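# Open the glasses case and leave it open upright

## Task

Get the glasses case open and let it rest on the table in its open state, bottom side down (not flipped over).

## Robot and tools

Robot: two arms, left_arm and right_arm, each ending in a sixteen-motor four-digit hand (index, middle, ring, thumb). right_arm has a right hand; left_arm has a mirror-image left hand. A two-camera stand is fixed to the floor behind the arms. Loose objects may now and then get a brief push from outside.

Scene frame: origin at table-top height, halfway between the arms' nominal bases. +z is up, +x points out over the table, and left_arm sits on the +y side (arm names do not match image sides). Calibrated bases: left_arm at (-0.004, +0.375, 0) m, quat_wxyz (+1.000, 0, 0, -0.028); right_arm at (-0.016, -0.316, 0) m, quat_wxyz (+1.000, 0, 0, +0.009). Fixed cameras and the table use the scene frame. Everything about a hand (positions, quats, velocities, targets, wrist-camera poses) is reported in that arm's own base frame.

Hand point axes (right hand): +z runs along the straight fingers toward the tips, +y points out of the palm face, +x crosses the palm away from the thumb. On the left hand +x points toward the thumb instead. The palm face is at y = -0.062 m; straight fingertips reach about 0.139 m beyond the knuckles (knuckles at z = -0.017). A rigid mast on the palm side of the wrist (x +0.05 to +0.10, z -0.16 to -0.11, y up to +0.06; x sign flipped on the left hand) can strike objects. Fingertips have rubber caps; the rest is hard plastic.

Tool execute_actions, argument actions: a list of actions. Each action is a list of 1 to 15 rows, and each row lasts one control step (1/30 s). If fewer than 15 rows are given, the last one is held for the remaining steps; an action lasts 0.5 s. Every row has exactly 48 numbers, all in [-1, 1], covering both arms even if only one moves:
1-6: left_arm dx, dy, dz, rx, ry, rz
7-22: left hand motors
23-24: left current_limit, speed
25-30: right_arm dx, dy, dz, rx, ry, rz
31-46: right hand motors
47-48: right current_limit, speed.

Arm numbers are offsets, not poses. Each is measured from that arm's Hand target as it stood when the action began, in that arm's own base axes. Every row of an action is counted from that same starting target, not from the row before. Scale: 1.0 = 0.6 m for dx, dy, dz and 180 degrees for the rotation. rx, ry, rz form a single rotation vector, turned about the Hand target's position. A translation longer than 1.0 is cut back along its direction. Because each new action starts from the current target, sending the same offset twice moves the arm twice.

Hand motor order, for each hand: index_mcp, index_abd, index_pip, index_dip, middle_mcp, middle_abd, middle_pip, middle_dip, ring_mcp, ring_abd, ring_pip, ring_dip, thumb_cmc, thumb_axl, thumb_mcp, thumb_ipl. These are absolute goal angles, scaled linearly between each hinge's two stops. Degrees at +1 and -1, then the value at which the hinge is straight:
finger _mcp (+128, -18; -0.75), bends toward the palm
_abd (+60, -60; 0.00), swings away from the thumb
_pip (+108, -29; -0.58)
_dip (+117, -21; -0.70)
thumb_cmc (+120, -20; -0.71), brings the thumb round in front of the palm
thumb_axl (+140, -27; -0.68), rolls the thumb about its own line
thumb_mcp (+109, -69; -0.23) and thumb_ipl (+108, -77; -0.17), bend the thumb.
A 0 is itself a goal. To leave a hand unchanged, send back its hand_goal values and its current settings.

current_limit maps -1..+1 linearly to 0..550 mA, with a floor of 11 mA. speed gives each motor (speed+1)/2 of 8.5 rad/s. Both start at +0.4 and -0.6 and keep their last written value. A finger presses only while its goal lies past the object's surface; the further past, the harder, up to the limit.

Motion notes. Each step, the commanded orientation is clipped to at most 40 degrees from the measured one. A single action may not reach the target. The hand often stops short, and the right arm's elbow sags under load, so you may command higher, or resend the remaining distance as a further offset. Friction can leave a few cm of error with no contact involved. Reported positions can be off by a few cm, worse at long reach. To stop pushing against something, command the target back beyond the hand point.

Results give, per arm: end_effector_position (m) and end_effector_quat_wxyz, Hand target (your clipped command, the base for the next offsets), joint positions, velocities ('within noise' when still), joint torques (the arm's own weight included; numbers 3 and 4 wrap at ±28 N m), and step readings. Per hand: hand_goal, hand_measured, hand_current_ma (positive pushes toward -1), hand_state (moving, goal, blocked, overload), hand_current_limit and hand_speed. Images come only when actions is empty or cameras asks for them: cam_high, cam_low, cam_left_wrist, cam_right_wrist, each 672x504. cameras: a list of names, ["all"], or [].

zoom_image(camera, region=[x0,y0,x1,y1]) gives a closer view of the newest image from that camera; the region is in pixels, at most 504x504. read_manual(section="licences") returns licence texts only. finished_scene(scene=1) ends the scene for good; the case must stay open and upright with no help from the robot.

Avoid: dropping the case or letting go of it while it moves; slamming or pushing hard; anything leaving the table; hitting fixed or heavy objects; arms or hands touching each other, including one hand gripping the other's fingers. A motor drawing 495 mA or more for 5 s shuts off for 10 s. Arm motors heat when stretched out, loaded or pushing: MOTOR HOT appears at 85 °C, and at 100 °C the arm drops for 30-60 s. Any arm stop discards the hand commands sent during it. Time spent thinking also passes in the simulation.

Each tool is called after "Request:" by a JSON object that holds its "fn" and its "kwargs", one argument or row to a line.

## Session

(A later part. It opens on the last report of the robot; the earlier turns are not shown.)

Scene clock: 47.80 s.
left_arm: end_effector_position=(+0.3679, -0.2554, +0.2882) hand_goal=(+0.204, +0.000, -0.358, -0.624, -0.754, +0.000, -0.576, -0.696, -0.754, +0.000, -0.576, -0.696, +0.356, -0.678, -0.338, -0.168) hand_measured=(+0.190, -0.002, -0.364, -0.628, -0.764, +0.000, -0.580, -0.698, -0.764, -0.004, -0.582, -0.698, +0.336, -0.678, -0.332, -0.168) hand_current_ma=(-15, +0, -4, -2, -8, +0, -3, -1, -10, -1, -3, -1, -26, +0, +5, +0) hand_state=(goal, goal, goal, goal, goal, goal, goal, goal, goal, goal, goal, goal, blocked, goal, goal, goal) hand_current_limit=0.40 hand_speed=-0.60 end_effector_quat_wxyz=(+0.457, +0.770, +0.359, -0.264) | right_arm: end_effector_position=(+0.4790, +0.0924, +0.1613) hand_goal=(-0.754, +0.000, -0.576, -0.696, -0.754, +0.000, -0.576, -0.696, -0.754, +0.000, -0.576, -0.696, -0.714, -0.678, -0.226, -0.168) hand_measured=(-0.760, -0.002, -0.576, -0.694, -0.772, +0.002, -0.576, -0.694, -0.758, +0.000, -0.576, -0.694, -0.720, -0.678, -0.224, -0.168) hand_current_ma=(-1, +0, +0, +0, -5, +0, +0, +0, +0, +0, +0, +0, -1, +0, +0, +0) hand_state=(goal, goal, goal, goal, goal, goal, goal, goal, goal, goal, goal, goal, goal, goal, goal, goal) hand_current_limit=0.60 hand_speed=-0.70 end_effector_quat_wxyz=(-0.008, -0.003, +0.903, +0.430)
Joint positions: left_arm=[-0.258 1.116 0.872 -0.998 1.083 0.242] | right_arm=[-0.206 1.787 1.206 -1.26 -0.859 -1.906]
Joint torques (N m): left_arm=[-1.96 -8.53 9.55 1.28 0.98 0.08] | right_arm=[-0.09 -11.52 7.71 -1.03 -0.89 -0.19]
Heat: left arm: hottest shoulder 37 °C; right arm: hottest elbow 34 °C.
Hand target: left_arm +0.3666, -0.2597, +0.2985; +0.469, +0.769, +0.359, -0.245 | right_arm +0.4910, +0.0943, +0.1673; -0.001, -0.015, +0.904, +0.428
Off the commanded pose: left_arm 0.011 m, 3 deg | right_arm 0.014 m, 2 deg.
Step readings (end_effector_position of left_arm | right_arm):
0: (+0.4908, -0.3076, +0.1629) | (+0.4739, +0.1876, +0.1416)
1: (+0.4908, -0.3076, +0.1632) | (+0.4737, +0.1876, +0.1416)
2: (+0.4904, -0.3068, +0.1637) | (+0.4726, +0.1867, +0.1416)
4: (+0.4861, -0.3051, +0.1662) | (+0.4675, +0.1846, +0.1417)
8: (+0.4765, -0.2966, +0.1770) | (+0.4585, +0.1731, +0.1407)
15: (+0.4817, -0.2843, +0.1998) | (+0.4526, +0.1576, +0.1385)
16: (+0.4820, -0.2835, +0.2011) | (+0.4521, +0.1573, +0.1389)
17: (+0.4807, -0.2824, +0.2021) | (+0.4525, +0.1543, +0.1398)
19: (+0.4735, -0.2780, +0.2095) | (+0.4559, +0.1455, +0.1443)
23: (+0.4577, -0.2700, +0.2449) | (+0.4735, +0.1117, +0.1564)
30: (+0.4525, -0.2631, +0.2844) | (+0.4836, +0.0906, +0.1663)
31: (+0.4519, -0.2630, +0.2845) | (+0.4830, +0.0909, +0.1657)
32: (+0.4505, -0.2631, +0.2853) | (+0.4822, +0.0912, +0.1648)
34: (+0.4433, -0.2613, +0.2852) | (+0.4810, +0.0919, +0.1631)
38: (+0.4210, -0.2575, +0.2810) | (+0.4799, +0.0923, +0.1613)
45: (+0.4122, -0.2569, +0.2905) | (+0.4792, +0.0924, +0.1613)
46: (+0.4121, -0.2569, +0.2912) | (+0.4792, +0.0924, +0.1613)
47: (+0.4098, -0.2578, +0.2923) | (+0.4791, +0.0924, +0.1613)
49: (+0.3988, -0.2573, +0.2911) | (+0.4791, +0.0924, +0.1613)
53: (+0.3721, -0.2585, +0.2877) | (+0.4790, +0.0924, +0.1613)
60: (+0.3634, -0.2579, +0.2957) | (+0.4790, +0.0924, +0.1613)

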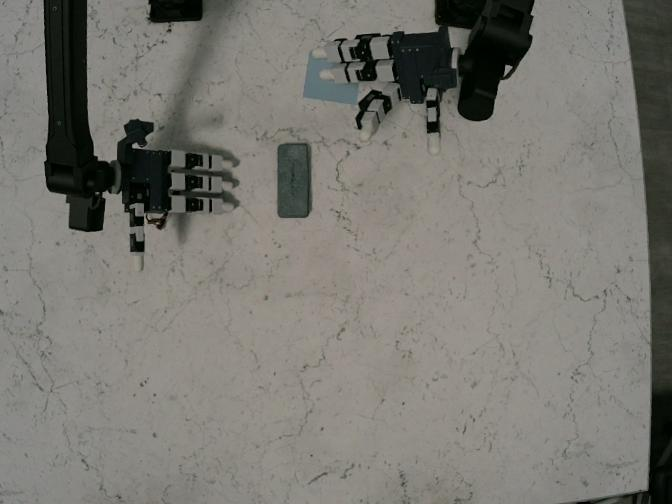

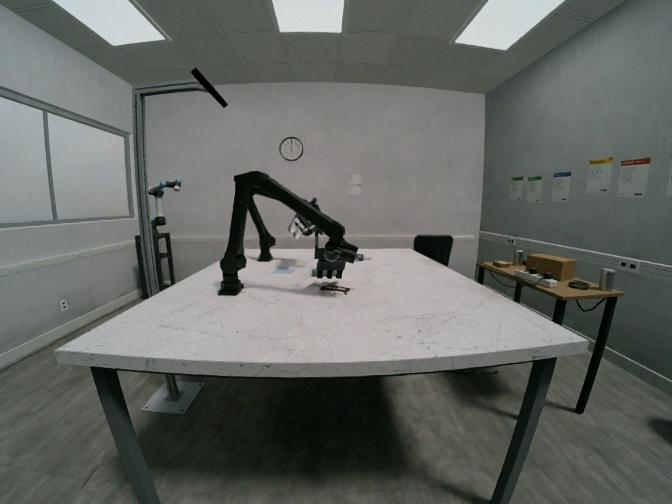

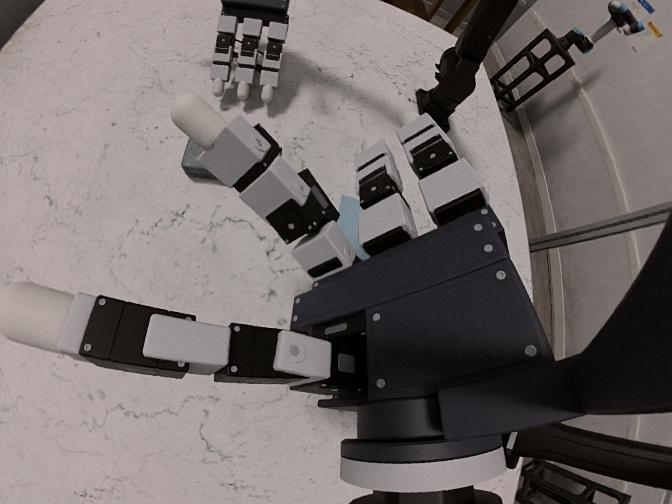

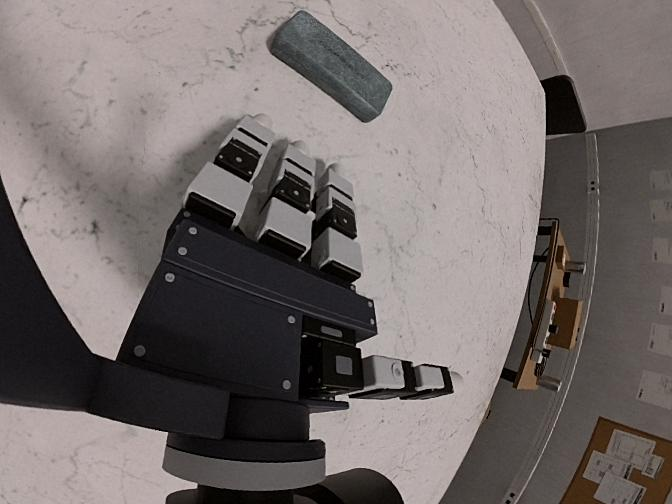

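Request:
{"fn": "execute_actions", "kwargs": {
  "actions": [
    [[-0.04,-0.12,0,-0.03,0.123,0.0615,0.205,0,-0.358,-0.623,-0.754,0,-0.576,-0.696,-0.754,0,-0.576,-0.696,0.357,-0.678,-0.337,-0.168,0.4,-0.6,0,-0.05,0.08,0,0,0,-0.754,0,-0.576,-0.696,-0.754,0,-0.576,-0.696,-0.754,0,-0.576,-0.696,-0.714,-0.678,-0.226,-0.168,0.6,-0.7]],
    [[-0.04,-0.12,-0.06,-0.03,0.123,0.0615,0.205,0,-0.358,-0.623,-0.754,0,-0.576,-0.696,-0.754,0,-0.576,-0.696,0.357,-0.678,-0.337,-0.168,0.4,-0.6,0,0,0,0,0,0,-0.754,0,-0.576,-0.696,-0.754,0,-0.576,-0.696,-0.754,0,-0.576,-0.696,-0.714,-0.678,-0.226,-0.168,0.6,-0.7]],
    [[0,-0.095,-0.08,0,0,0,0.205,0,-0.358,-0.623,-0.754,0,-0.576,-0.696,-0.754,0,-0.576,-0.696,0.357,-0.678,-0.337,-0.168,0.4,-0.6,0,0,0,0,0,0,-0.754,0,-0.576,-0.696,-0.754,0,-0.576,-0.696,-0.754,0,-0.576,-0.696,-0.714,-0.678,-0.226,-0.168,0.6,-0.7]]
  ],
  "cameras": ["all"]
}}

Request:
{"fn": "zoom_image", "kwargs": {
  "camera": "cam_high",
  "region": [220, 60, 420, 230]
}}

Scene clock: 50.30 s.
left_arm: end_effector_position=(+0.3167, -0.4536, +0.2032) hand_goal=(+0.204, +0.000, -0.358, -0.624, -0.754, +0.000, -0.576, -0.696, -0.754, +0.000, -0.576, -0.696, +0.356, -0.678, -0.338, -0.168) hand_measured=(+0.202, -0.002, -0.360, -0.626, -0.754, -0.002, -0.578, -0.698, -0.754, -0.004, -0.578, -0.698, +0.338, -0.678, -0.336, -0.168) hand_current_ma=(-1, -1, -1, -1, +0, -1, -1, -1, +0, -1, -1, -1, -22, +0, +1, +0) hand_state=(goal, goal, goal, goal, goal, goal, goal, goal, goal, goal, goal, goal, goal, goal, goal, goal) hand_current_limit=0.40 hand_speed=-0.60 end_effector_quat_wxyz=(+0.392, +0.497, +0.630, -0.450) | right_arm: end_effector_position=(+0.4813, +0.0684, +0.1954) hand_goal=(-0.754, +0.000, -0.576, -0.696, -0.754, +0.000, -0.576, -0.696, -0.754, +0.000, -0.576, -0.696, -0.714, -0.678, -0.226, -0.168) hand_measured=(-0.760, -0.002, -0.576, -0.694, -0.772, +0.002, -0.576, -0.694, -0.758, +0.000, -0.576, -0.694, -0.720, -0.678, -0.224, -0.168) hand_current_ma=(-1, +0, +0, +0, -5, +0, +0, +0, +0, +0, +0, +0, -1, +0, +0, +0) hand_state=(goal, goal, goal, goal, goal, goal, goal, goal, goal, goal, goal, goal, goal, goal, goal, goal) hand_current_limit=0.60 hand_speed=-0.70 end_effector_quat_wxyz=(-0.023, -0.002, +0.901, +0.434)
Joint positions: left_arm=[-0.92 1.294 0.749 0.195 0.573 -1.561] | right_arm=[-0.253 1.787 1.299 -1.449 -0.841 -1.994]
Joint torques (N m): left_arm=[-1.38 -9.99 9.92 2.81 0.15 0.09] | right_arm=[-1.08 -14.39 7.87 -1.22 -0.84 -0.19]
Heat: left arm: hottest shoulder 37 °C; right arm: hottest elbow 34 °C.
Hand target: left_arm +0.3185, -0.4607, +0.2143; +0.405, +0.493, +0.621, -0.454 | right_arm +0.4910, +0.0642, +0.2154; +0.000, -0.015, +0.904, +0.428
Off the commanded pose: left_arm 0.013 m, 2 deg | right_arm 0.023 m, 3 deg.
Step readings (end_effector_position of left_arm | right_arm):
0: (+0.3679, -0.2553, +0.2882) | (+0.4790, +0.0924, +0.1613)
1: (+0.3676, -0.2558, +0.2878) | (+0.4789, +0.0924, +0.1617)
2: (+0.3659, -0.2584, +0.2868) | (+0.4783, +0.0922, +0.1632)
4: (+0.3535, -0.2749, +0.2843) | (+0.4773, +0.0903, +0.1704)
8: (+0.3233, -0.3149, +0.2785) | (+0.4819, +0.0791, +0.1859)
15: (+0.3379, -0.3273, +0.2801) | (+0.4834, +0.0680, +0.1946)
16: (+0.3409, -0.3280, +0.2828) | (+0.4829, +0.0681, +0.1948)
17: (+0.3409, -0.3303, +0.2838) | (+0.4826, +0.0681, +0.1949)
19: (+0.3309, -0.3446, +0.2797) | (+0.4821, +0.0683, +0.1951)
23: (+0.3042, -0.3827, +0.2604) | (+0.4816, +0.0683, +0.1953)
30: (+0.3222, -0.4007, +0.2577) | (+0.4814, +0.0684, +0.1954)
31: (+0.3247, -0.4009, +0.2574) | (+0.4813, +0.0684, +0.1954)
32: (+0.3277, -0.4016, +0.2567) | (+0.4813, +0.0684, +0.1954)
34: (+0.3284, -0.4112, +0.2530) | (+0.4813, +0.0684, +0.1954)
38: (+0.3167, -0.4403, +0.2312) | (+0.4813, +0.0684, +0.1954)
45: (+0.3136, -0.4522, +0.1980) | (+0.4813, +0.0684, +0.1954)

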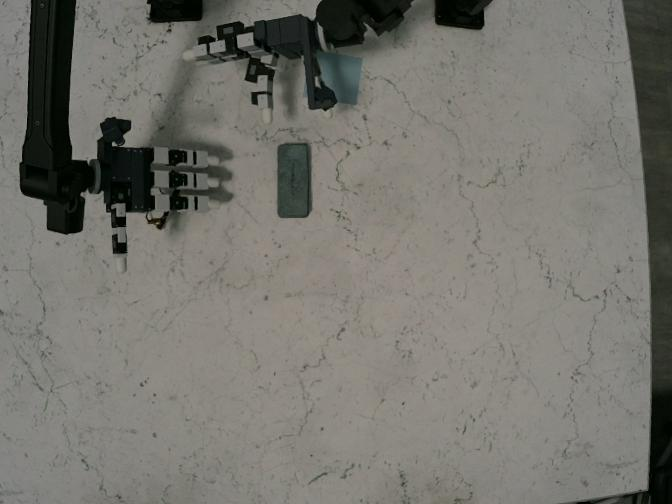

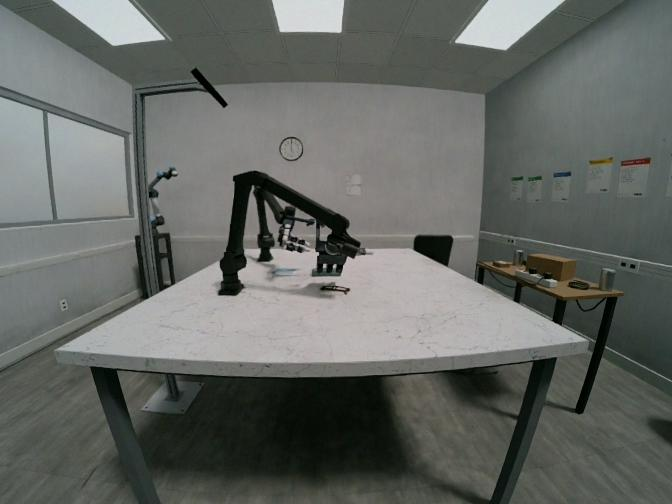

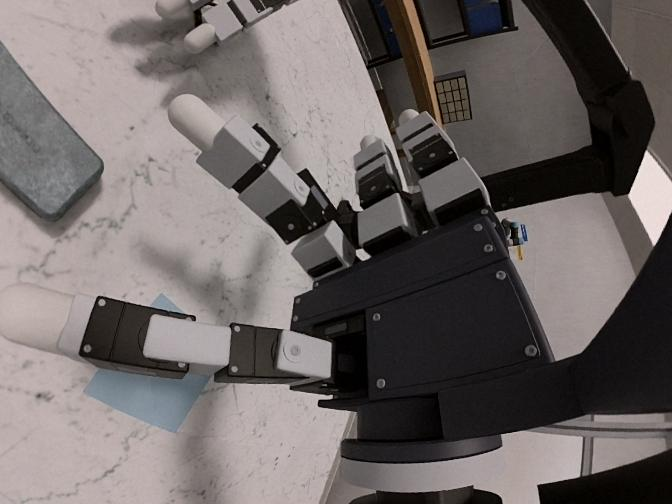

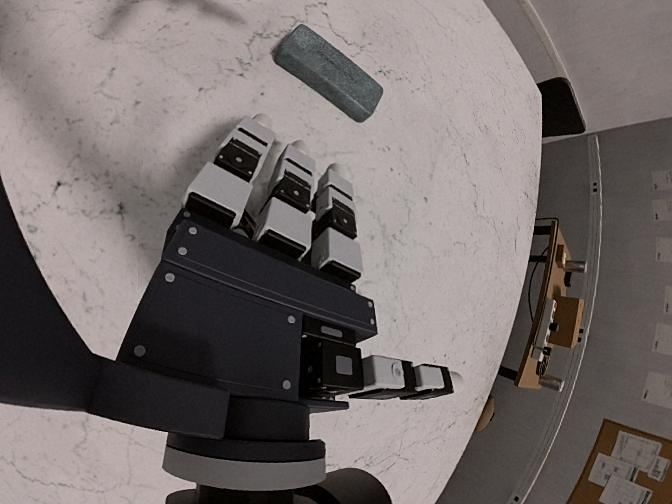

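Scaled by 2.520 from the camera's 672x504 image, which has a finer 960x720 frame.

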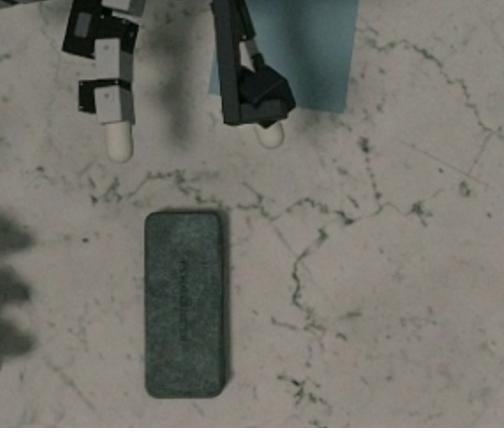

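Request:
{"fn": "execute_actions", "kwargs": {
  "actions": [
    [[-0.01,-0.01,-0.1,0,0,0,0.205,0,-0.358,-0.623,-0.754,0,-0.576,-0.696,-0.754,0,-0.576,-0.696,0.357,-0.678,-0.337,-0.168,0.4,-0.6,0,0,0,0,0,0,-0.754,0,-0.576,-0.696,-0.754,0,-0.576,-0.696,-0.754,0,-0.576,-0.696,-0.714,-0.678,-0.226,-0.168,0.6,-0.7]],
    [[0,0,-0.1,0,0,0,0.205,0,-0.358,-0.623,-0.754,0,-0.576,-0.696,-0.754,0,-0.576,-0.696,0.357,-0.678,-0.337,-0.168,0.4,-0.6,0,0,0,0,0,0,-0.754,0,-0.576,-0.696,-0.754,0,-0.576,-0.696,-0.754,0,-0.576,-0.696,-0.714,-0.678,-0.226,-0.168,0.6,-0.7]]
  ],
  "cameras": ["all"]
}}

Request:
{"fn": "zoom_image", "kwargs": {
  "camera": "cam_high",
  "region": [220, 60, 420, 230]
}}

Request:
{"fn": "zoom_image", "kwargs": {
  "camera": "cam_low",
  "region": [260, 210, 370, 300]
}}

Scene clock: 51.93 s.
left_arm: end_effector_position=(+0.3110, -0.4567, +0.0808) hand_goal=(+0.204, +0.000, -0.358, -0.624, -0.754, +0.000, -0.576, -0.696, -0.754, +0.000, -0.576, -0.696, +0.356, -0.678, -0.338, -0.168) hand_measured=(+0.202, -0.002, -0.360, -0.626, -0.754, -0.002, -0.578, -0.698, -0.754, -0.004, -0.578, -0.698, +0.340, -0.678, -0.336, -0.168) hand_current_ma=(-1, -1, -1, -1, +0, -1, -1, -1, +0, -1, -1, -1, -18, +0, +1, +0) hand_state=(goal, goal, goal, goal, goal, goal, goal, goal, goal, goal, goal, goal, goal, goal, goal, goal) hand_current_limit=0.40 hand_speed=-0.60 end_effector_quat_wxyz=(+0.391, +0.495, +0.634, -0.448) | right_arm: end_effector_position=(+0.4813, +0.0684, +0.1954) hand_goal=(-0.754, +0.000, -0.576, -0.696, -0.754, +0.000, -0.576, -0.696, -0.754, +0.000, -0.576, -0.696, -0.714, -0.678, -0.226, -0.168) hand_measured=(-0.760, -0.002, -0.576, -0.694, -0.772, +0.002, -0.576, -0.694, -0.758, +0.000, -0.576, -0.694, -0.720, -0.678, -0.224, -0.168) hand_current_ma=(-1, +0, +0, +0, -5, +0, +0, +0, +0, +0, +0, +0, -1, +0, +0, +0) hand_state=(goal, goal, goal, goal, goal, goal, goal, goal, goal, goal, goal, goal, goal, goal, goal, goal) hand_current_limit=0.60 hand_speed=-0.70 end_effector_quat_wxyz=(-0.023, -0.002, +0.901, +0.434)
Joint positions: left_arm=[-0.94 1.58 0.612 0.619 0.547 -1.573] | right_arm=[-0.253 1.787 1.299 -1.449 -0.841 -1.994]
Joint torques (N m): left_arm=[-1.73 -11.46 7.68 2.78 0.15 0.1] | right_arm=[-1.14 -14.45 7.86 -1.22 -0.84 -0.2]
Heat: left arm: hottest shoulder 37 °C; right arm: hottest elbow 35 °C.
Hand target: left_arm +0.3125, -0.4668, +0.0945; +0.405, +0.493, +0.621, -0.454 | right_arm +0.4910, +0.0642, +0.2154; +0.000, -0.015, +0.904, +0.428
Off the commanded pose: left_arm 0.017 m, 2 deg | right_arm 0.023 m, 3 deg.
Step readings (end_effector_position of left_arm | right_arm):
0: (+0.3167, -0.4536, +0.2032) | (+0.4813, +0.0684, +0.1954)
1: (+0.3169, -0.4536, +0.2035) | (+0.4813, +0.0684, +0.1954)
2: (+0.3174, -0.4539, +0.2035) | (+0.4813, +0.0684, +0.1954)
4: (+0.3185, -0.4551, +0.1998) | (+0.4813, +0.0684, +0.1954)
8: (+0.3138, -0.4558, +0.1665) | (+0.4813, +0.0684, +0.1954)
15: (+0.3100, -0.4553, +0.1347) | (+0.4813, +0.0684, +0.1954)
16: (+0.3103, -0.4560, +0.1363) | (+0.4813, +0.0684, +0.1954)
17: (+0.3113, -0.4573, +0.1384) | (+0.4813, +0.0684, +0.1954)
19: (+0.3137, -0.4606, +0.1385) | (+0.4813, +0.0684, +0.1954)
23: (+0.3134, -0.4603, +0.1097) | (+0.4813, +0.0684, +0.1954)
30: (+0.3098, -0.4551, +0.0766) | (+0.4813, +0.0684, +0.1954)

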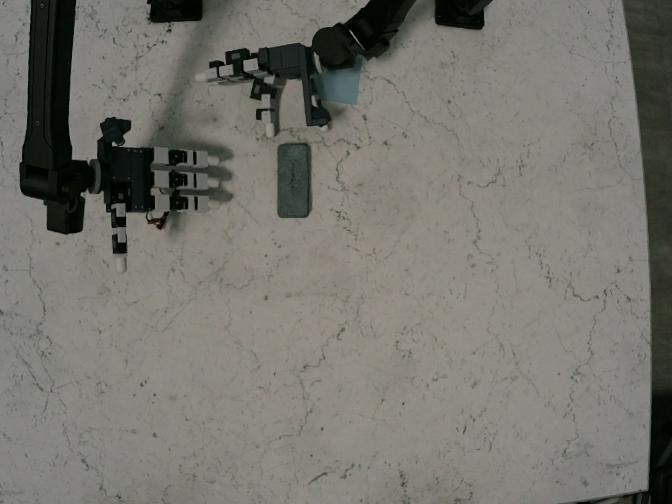

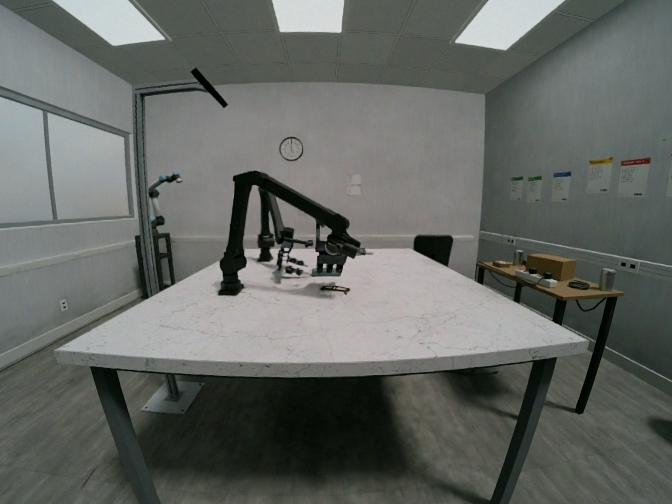

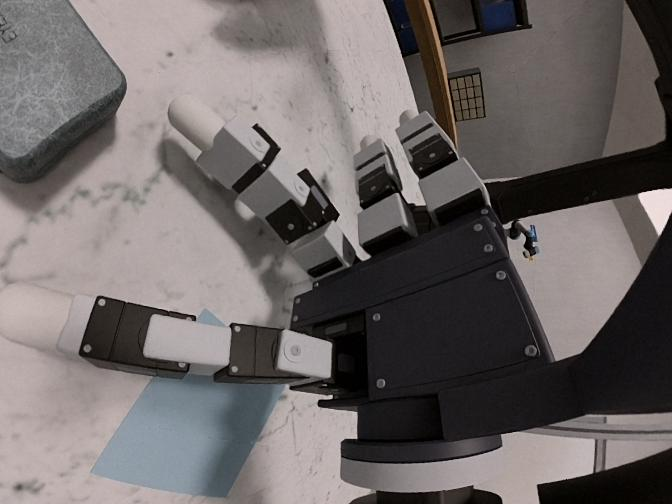

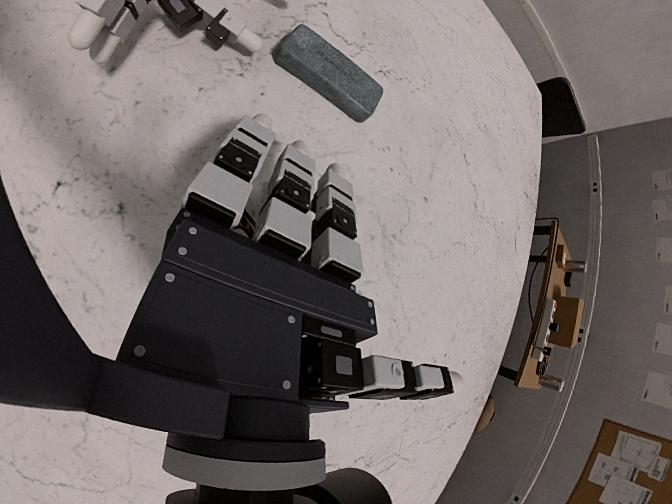

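Scaled by 2.520 from the camera's 672x504 image, which has a finer 960x720 frame.

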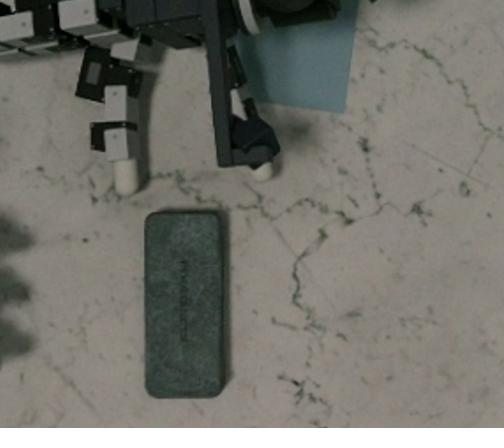

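Scaled by 4.582 from the camera's 672x504 image, which has a finer 960x720 frame.

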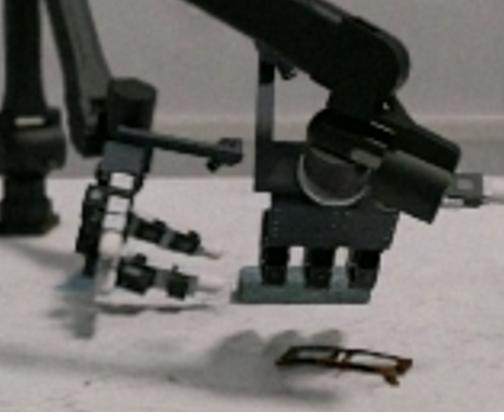

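Request:
{"fn": "execute_actions", "kwargs": {
  "actions": [
    [[0.0,-0.012,-0.04,0,0,0,0.205,0,-0.358,-0.623,-0.754,0,-0.576,-0.696,-0.754,0,-0.576,-0.696,0.357,-0.678,-0.337,-0.168,0.4,-0.6,0,0,0,0,0,0,-0.754,0,-0.576,-0.696,-0.754,0,-0.576,-0.696,-0.754,0,-0.576,-0.696,-0.714,-0.678,-0.226,-0.168,0.6,-0.7]]
  ],
  "cameras": ["cam_high", "cam_low", "cam_left_wrist"]
}}

Request:
{"fn": "zoom_image", "kwargs": {
  "camera": "cam_high",
  "region": [220, 60, 420, 230]
}}

Request:
{"fn": "zoom_image", "kwargs": {
  "camera": "cam_low",
  "region": [270, 230, 360, 300]
}}

Scene clock: 52.83 s.
left_arm: end_effector_position=(+0.3114, -0.4631, +0.0639) hand_goal=(+0.204, +0.000, -0.358, -0.624, -0.754, +0.000, -0.576, -0.696, -0.754, +0.000, -0.576, -0.696, +0.356, -0.678, -0.338, -0.168) hand_measured=(+0.210, +0.004, -0.356, -0.626, -0.754, -0.002, -0.578, -0.698, -0.754, -0.004, -0.578, -0.698, +0.340, -0.678, -0.336, -0.168) hand_current_ma=(+4, +1, +1, -1, +0, -1, -1, -1, +0, -1, -1, -1, -18, +0, +1, +0) hand_state=(goal, goal, goal, goal, goal, goal, goal, goal, goal, goal, goal, goal, goal, goal, goal, goal) hand_current_limit=0.40 hand_speed=-0.60 end_effector_quat_wxyz=(+0.398, +0.495, +0.629, -0.448) | right_arm: end_effector_position=(+0.4813, +0.0684, +0.1954) hand_goal=(-0.754, +0.000, -0.576, -0.696, -0.754, +0.000, -0.576, -0.696, -0.754, +0.000, -0.576, -0.696, -0.714, -0.678, -0.226, -0.168) hand_measured=(-0.760, -0.002, -0.576, -0.694, -0.772, +0.002, -0.576, -0.694, -0.758, +0.000, -0.576, -0.694, -0.720, -0.678, -0.224, -0.168) hand_current_ma=(-1, +0, +0, +0, -5, +0, +0, +0, +0, +0, +0, +0, -1, +0, +0, +0) hand_state=(goal, goal, goal, goal, goal, goal, goal, goal, goal, goal, goal, goal, goal, goal, goal, goal) hand_current_limit=0.60 hand_speed=-0.70 end_effector_quat_wxyz=(-0.023, -0.002, +0.901, +0.434)
Joint positions: left_arm=[-0.95 1.651 0.612 0.704 0.536 -1.573] | right_arm=[-0.253 1.787 1.299 -1.449 -0.841 -1.994]
Joint torques (N m): left_arm=[-1.79 -10.87 7.56 2.71 0.16 0.07] | right_arm=[-1.14 -14.45 7.86 -1.24 -0.85 -0.19]
Heat: left arm: hottest shoulder 37 °C; right arm: hottest elbow 35 °C.
Hand target: left_arm +0.3125, -0.4740, +0.0706; +0.406, +0.494, +0.621, -0.454 | right_arm +0.4910, +0.0642, +0.2154; +0.000, -0.015, +0.904, +0.428
Off the commanded pose: left_arm 0.013 m, 2 deg | right_arm 0.023 m, 3 deg.
Step readings (end_effector_position of left_arm | right_arm):
0: (+0.3110, -0.4567, +0.0808) | (+0.4813, +0.0684, +0.1954)
1: (+0.3111, -0.4568, +0.0811) | (+0.4813, +0.0684, +0.1954)
2: (+0.3113, -0.4575, +0.0816) | (+0.4813, +0.0684, +0.1954)
4: (+0.3118, -0.4602, +0.0816) | (+0.4813, +0.0684, +0.1954)
8: (+0.3119, -0.4616, +0.0682) | (+0.4813, +0.0684, +0.1954)
15: (+0.3113, -0.4630, +0.0637) | (+0.4813, +0.0684, +0.1954)
Images, in order (width x height): cam_high 672x504, cam_low 672x504, cam_left_wrist 672x504.

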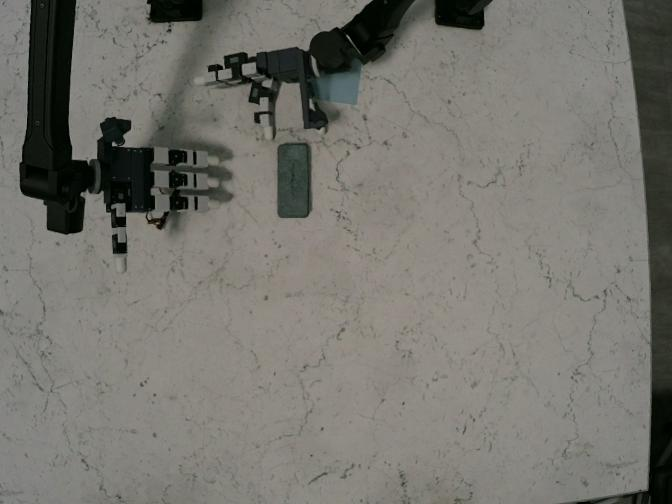

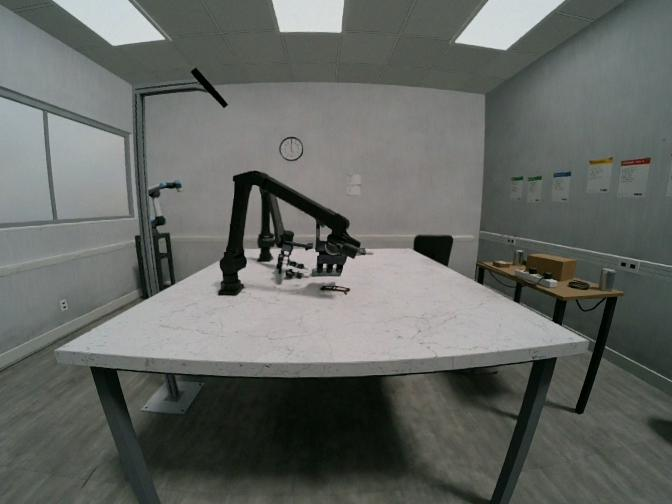

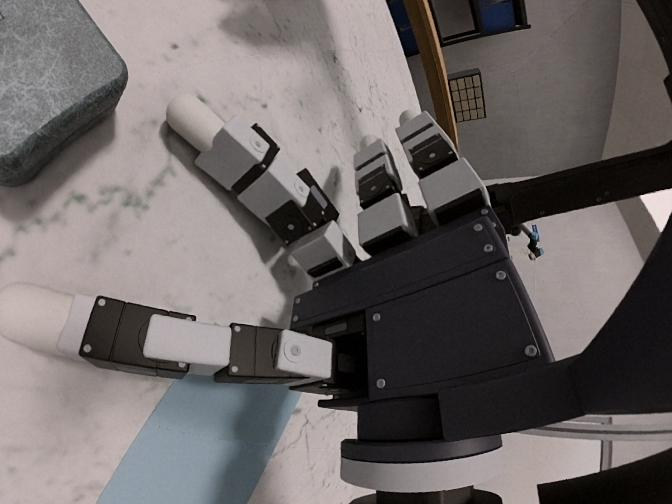

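Scaled by 2.520 from the camera's 672x504 image, which has a finer 960x720 frame.

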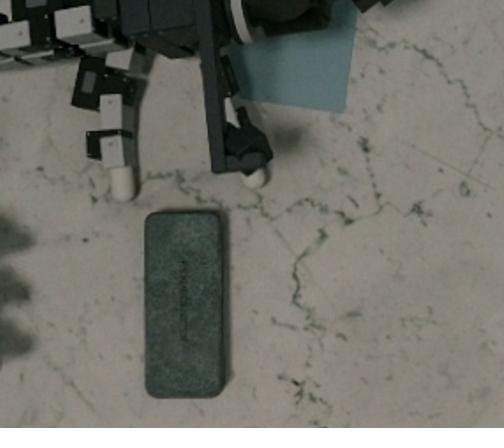

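Scaled by 5.600 from the camera's 672x504 image, which has a finer 960x720 frame.

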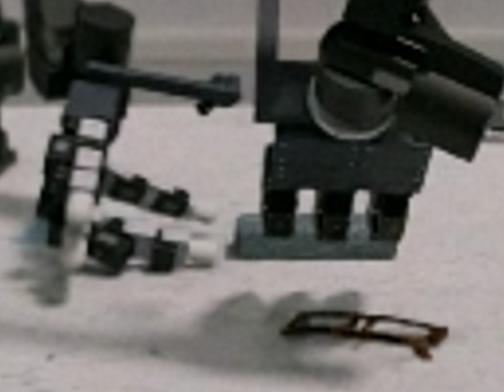

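Request:
{"fn": "execute_actions", "kwargs": {
  "actions": [
    [[0.045,0.0025,0.01,0,0,0,0.205,0,-0.358,-0.623,-0.754,0,-0.576,-0.696,-0.754,0,-0.576,-0.696,0.357,-0.678,-0.337,-0.168,0.4,-0.6,0,0,0,0,0,0,-0.754,0,-0.576,-0.696,-0.754,0,-0.576,-0.696,-0.754,0,-0.576,-0.696,-0.714,-0.678,-0.226,-0.168,0.6,-0.7]],
    [[0.04,0.0025,0.0,0,0,0,0.205,0,-0.358,-0.623,-0.754,0,-0.576,-0.696,-0.754,0,-0.576,-0.696,0.357,-0.678,-0.337,-0.168,0.4,-0.6,0,0,0,0,0,0,-0.754,0,-0.576,-0.696,-0.754,0,-0.576,-0.696,-0.754,0,-0.576,-0.696,-0.714,-0.678,-0.226,-0.168,0.6,-0.7]]
  ],
  "cameras": ["cam_high", "cam_low", "cam_left_wrist"]
}}

Request:
{"fn": "zoom_image", "kwargs": {
  "camera": "cam_high",
  "region": [220, 60, 420, 230]
}}

Request:
{"fn": "zoom_image", "kwargs": {
  "camera": "cam_low",
  "region": [270, 230, 360, 300]
}}

Scene clock: 54.43 s.
left_arm: end_effector_position=(+0.3513, -0.4596, +0.0668) hand_goal=(+0.204, +0.000, -0.358, -0.624, -0.754, +0.000, -0.576, -0.696, -0.754, +0.000, -0.576, -0.696, +0.356, -0.678, -0.338, -0.168) hand_measured=(+0.204, -0.002, -0.356, -0.626, -0.752, -0.002, -0.578, -0.698, -0.752, -0.004, -0.578, -0.698, +0.340, -0.678, -0.336, -0.168) hand_current_ma=(+0, +0, +1, -1, +0, -1, -1, -1, +1, -1, -1, -1, -18, +0, +1, +0) hand_state=(goal, goal, goal, goal, goal, goal, goal, goal, goal, goal, goal, goal, goal, goal, goal, goal) hand_current_limit=0.40 hand_speed=-0.60 end_effector_quat_wxyz=(+0.396, +0.491, +0.629, -0.454) | right_arm: end_effector_position=(+0.4813, +0.0684, +0.1954) hand_goal=(-0.754, +0.000, -0.576, -0.696, -0.754, +0.000, -0.576, -0.696, -0.754, +0.000, -0.576, -0.696, -0.714, -0.678, -0.226, -0.168) hand_measured=(-0.760, -0.002, -0.576, -0.694, -0.772, +0.002, -0.576, -0.694, -0.758, +0.000, -0.576, -0.694, -0.720, -0.678, -0.224, -0.168) hand_current_ma=(-1, +0, +0, +0, -5, +0, +0, +0, +0, +0, +0, +0, -1, +0, +0, +0) hand_state=(goal, goal, goal, goal, goal, goal, goal, goal, goal, goal, goal, goal, goal, goal, goal, goal) hand_current_limit=0.60 hand_speed=-0.70 end_effector_quat_wxyz=(-0.023, -0.002, +0.901, +0.434)
Joint positions: left_arm=[-0.861 1.682 0.675 0.662 0.627 -1.554] | right_arm=[-0.253 1.787 1.299 -1.449 -0.841 -1.994]
Joint torques (N m): left_arm=[-0.5 -11.52 9.42 1.51 0.49 0.23] | right_arm=[-1.14 -14.45 7.88 -1.22 -0.84 -0.19]
Heat: left arm: hottest shoulder 36 °C; right arm: hottest elbow 35 °C.
Hand target: left_arm +0.3635, -0.4709, +0.0763; +0.405, +0.493, +0.621, -0.454 | right_arm +0.4910, +0.0642, +0.2154; +0.000, -0.015, +0.904, +0.428
Off the commanded pose: left_arm 0.019 m, 1 deg | right_arm 0.023 m, 3 deg.
Step readings (end_effector_position of left_arm | right_arm):
0: (+0.3114, -0.4631, +0.0639) | (+0.4813, +0.0684, +0.1954)
1: (+0.3113, -0.4631, +0.0639) | (+0.4813, +0.0684, +0.1954)
2: (+0.3105, -0.4636, +0.0640) | (+0.4813, +0.0684, +0.1954)
4: (+0.3107, -0.4641, +0.0646) | (+0.4813, +0.0684, +0.1954)
8: (+0.3192, -0.4629, +0.0662) | (+0.4813, +0.0684, +0.1954)
15: (+0.3277, -0.4616, +0.0686) | (+0.4813, +0.0684, +0.1954)
16: (+0.3275, -0.4618, +0.0684) | (+0.4813, +0.0684, +0.1954)
17: (+0.3279, -0.4620, +0.0682) | (+0.4813, +0.0684, +0.1954)
19: (+0.3302, -0.4631, +0.0671) | (+0.4813, +0.0684, +0.1954)
23: (+0.3435, -0.4616, +0.0664) | (+0.4813, +0.0684, +0.1954)
30: (+0.3515, -0.4596, +0.0673) | (+0.4813, +0.0684, +0.1954)
Images, in order (width x height): cam_high 672x504, cam_low 672x504, cam_left_wrist 672x504.

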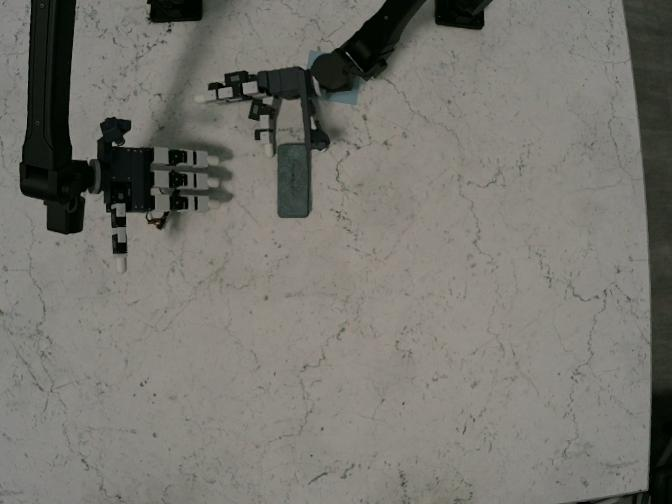

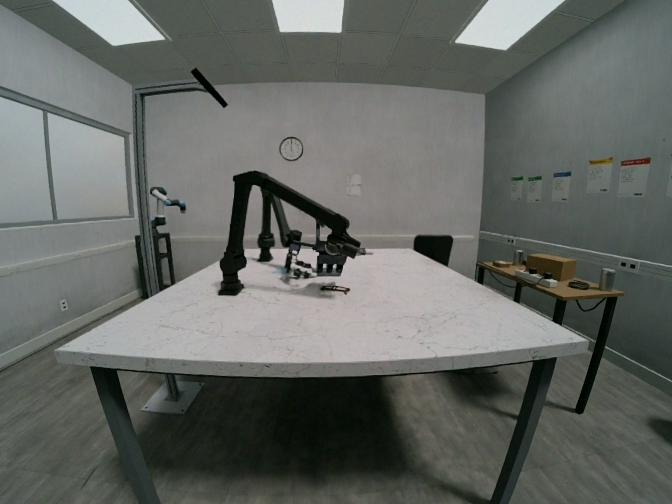

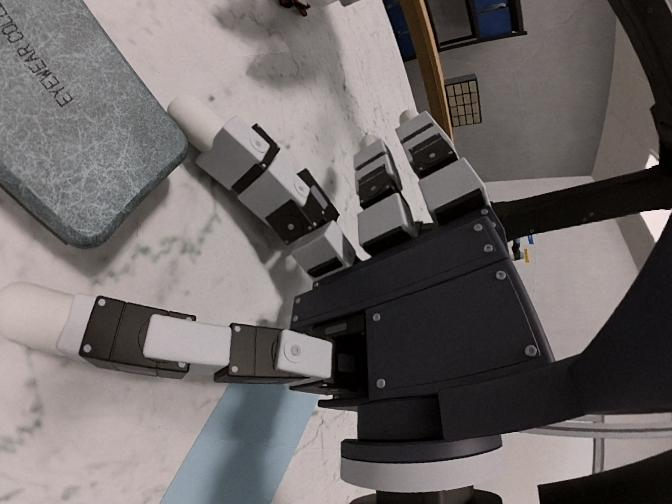

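Scaled by 2.520 from the camera's 672x504 image, which has a finer 960x720 frame.

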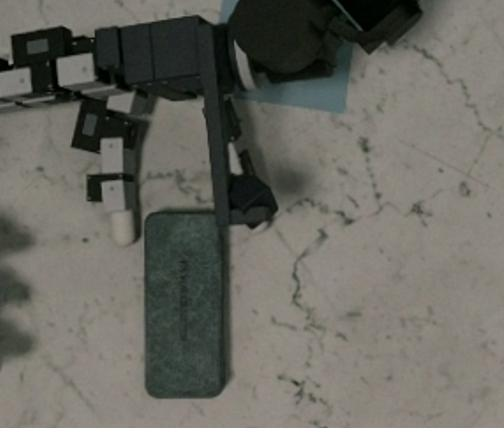

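Scaled by 5.600 from the camera's 672x504 image, which has a finer 960x720 frame.

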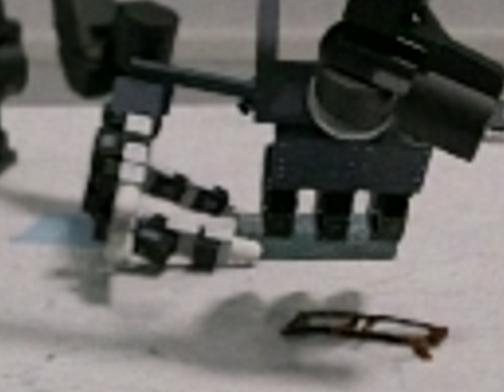

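Request:
{"fn": "execute_actions", "kwargs": {
  "actions": [
    [[0.04,0.0025,0.0,0,0,0,0.205,0,-0.358,-0.623,-0.754,0,-0.576,-0.696,-0.754,0,-0.576,-0.696,0.357,-0.678,-0.337,-0.168,0.4,-0.6,0,0,0,0,0,0,-0.754,0,-0.576,-0.696,-0.754,0,-0.576,-0.696,-0.754,0,-0.576,-0.696,-0.714,-0.678,-0.226,-0.168,0.6,-0.7]]
  ],
  "cameras": ["cam_high", "cam_low", "cam_left_wrist"]
}}

Request:
{"fn": "zoom_image", "kwargs": {
  "camera": "cam_high",
  "region": [220, 60, 420, 230]
}}

Request:
{"fn": "zoom_image", "kwargs": {
  "camera": "cam_left_wrist",
  "region": [0, 50, 250, 360]
}}

Scene clock: 55.43 s.
left_arm: end_effector_position=(+0.3745, -0.4587, +0.0665) hand_goal=(+0.204, +0.000, -0.358, -0.624, -0.754, +0.000, -0.576, -0.696, -0.754, +0.000, -0.576, -0.696, +0.356, -0.678, -0.338, -0.168) hand_measured=(+0.204, -0.002, -0.356, -0.626, -0.752, -0.002, -0.578, -0.698, -0.752, -0.004, -0.578, -0.698, +0.340, -0.678, -0.336, -0.168) hand_current_ma=(+0, +0, +1, -1, +1, -1, -1, -1, +1, -1, -1, -1, -18, +0, +1, +0) hand_state=(goal, goal, goal, goal, goal, goal, goal, goal, goal, goal, goal, goal, goal, goal, goal, goal) hand_current_limit=0.40 hand_speed=-0.60 end_effector_quat_wxyz=(+0.395, +0.491, +0.629, -0.455) | right_arm: end_effector_position=(+0.4813, +0.0684, +0.1954) hand_goal=(-0.754, +0.000, -0.576, -0.696, -0.754, +0.000, -0.576, -0.696, -0.754, +0.000, -0.576, -0.696, -0.714, -0.678, -0.226, -0.168) hand_measured=(-0.760, -0.002, -0.576, -0.694, -0.772, +0.002, -0.576, -0.694, -0.758, +0.000, -0.576, -0.694, -0.720, -0.678, -0.224, -0.168) hand_current_ma=(-1, +0, +0, +0, -5, +0, +0, +0, +0, +0, +0, +0, -1, +0, +0, +0) hand_state=(goal, goal, goal, goal, goal, goal, goal, goal, goal, goal, goal, goal, goal, goal, goal, goal) hand_current_limit=0.60 hand_speed=-0.70 end_effector_quat_wxyz=(-0.023, -0.002, +0.901, +0.434)
Joint positions: left_arm=[-0.817 1.708 0.719 0.633 0.668 -1.536] | right_arm=[-0.253 1.787 1.299 -1.449 -0.841 -1.994]
Joint torques (N m): left_arm=[-0.44 -12.1 9.55 1.44 0.5 0.24] | right_arm=[-1.14 -14.45 7.86 -1.22 -0.84 -0.19]
Heat: left arm: hottest shoulder 36 °C; right arm: hottest elbow 35 °C.
Hand target: left_arm +0.3874, -0.4694, +0.0763; +0.405, +0.493, +0.621, -0.454 | right_arm +0.4910, +0.0642, +0.2154; +0.000, -0.015, +0.904, +0.428
Off the commanded pose: left_arm 0.020 m, 1 deg | right_arm 0.023 m, 3 deg.
Step readings (end_effector_position of left_arm | right_arm):
0: (+0.3514, -0.4596, +0.0668) | (+0.4813, +0.0684, +0.1954)
1: (+0.3511, -0.4598, +0.0667) | (+0.4813, +0.0684, +0.1954)
2: (+0.3513, -0.4603, +0.0668) | (+0.4813, +0.0684, +0.1954)
4: (+0.3539, -0.4617, +0.0664) | (+0.4813, +0.0684, +0.1954)
8: (+0.3669, -0.4613, +0.0668) | (+0.4813, +0.0684, +0.1954)
15: (+0.3746, -0.4588, +0.0672) | (+0.4813, +0.0684, +0.1954)
Images, in order (width x height): cam_high 672x504, cam_low 672x504, cam_left_wrist 672x504.

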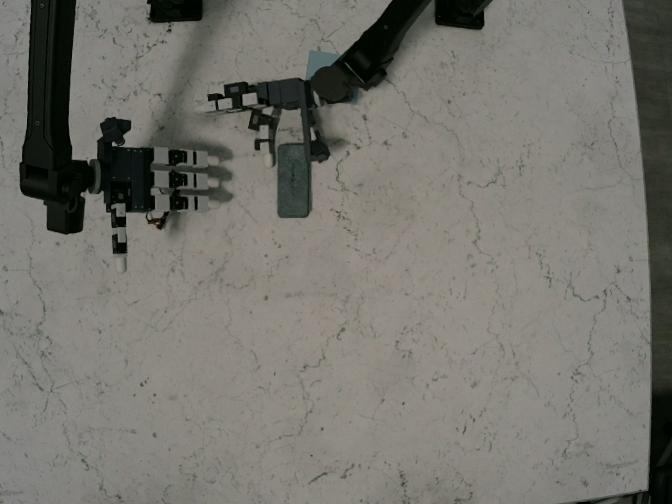

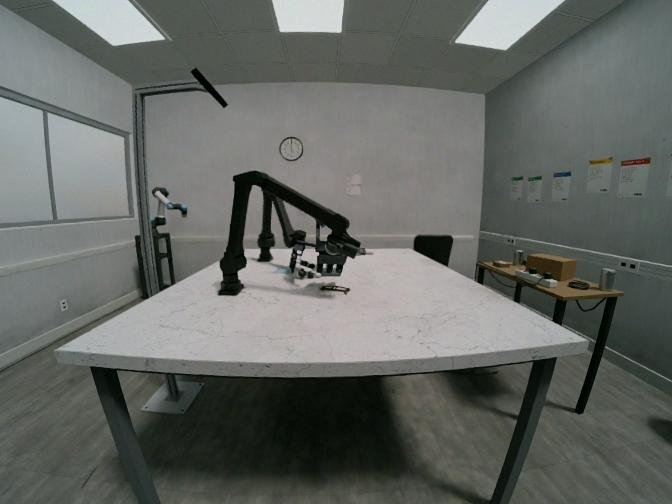

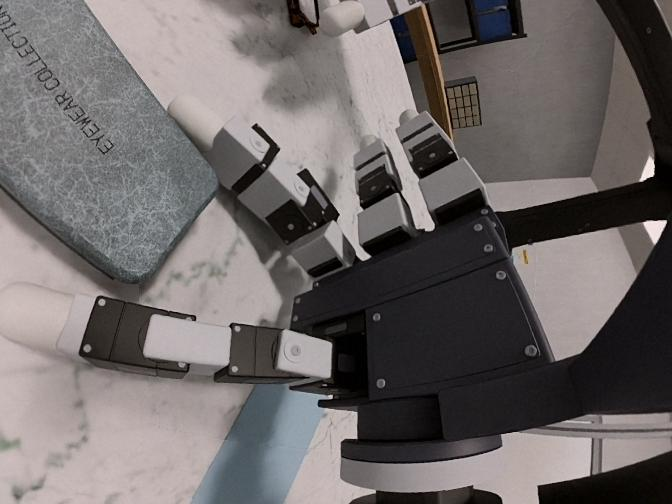

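Scaled by 2.520 from the camera's 672x504 image, which has a finer 960x720 frame.

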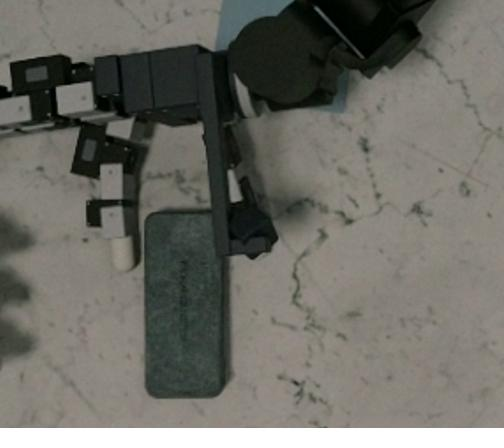

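Scaled by 1.626 from the camera's 672x504 image, which has a finer 960x720 frame.

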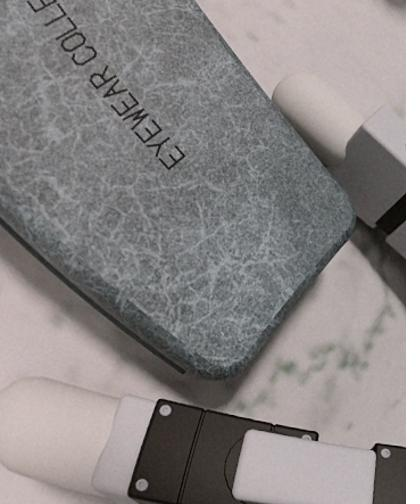

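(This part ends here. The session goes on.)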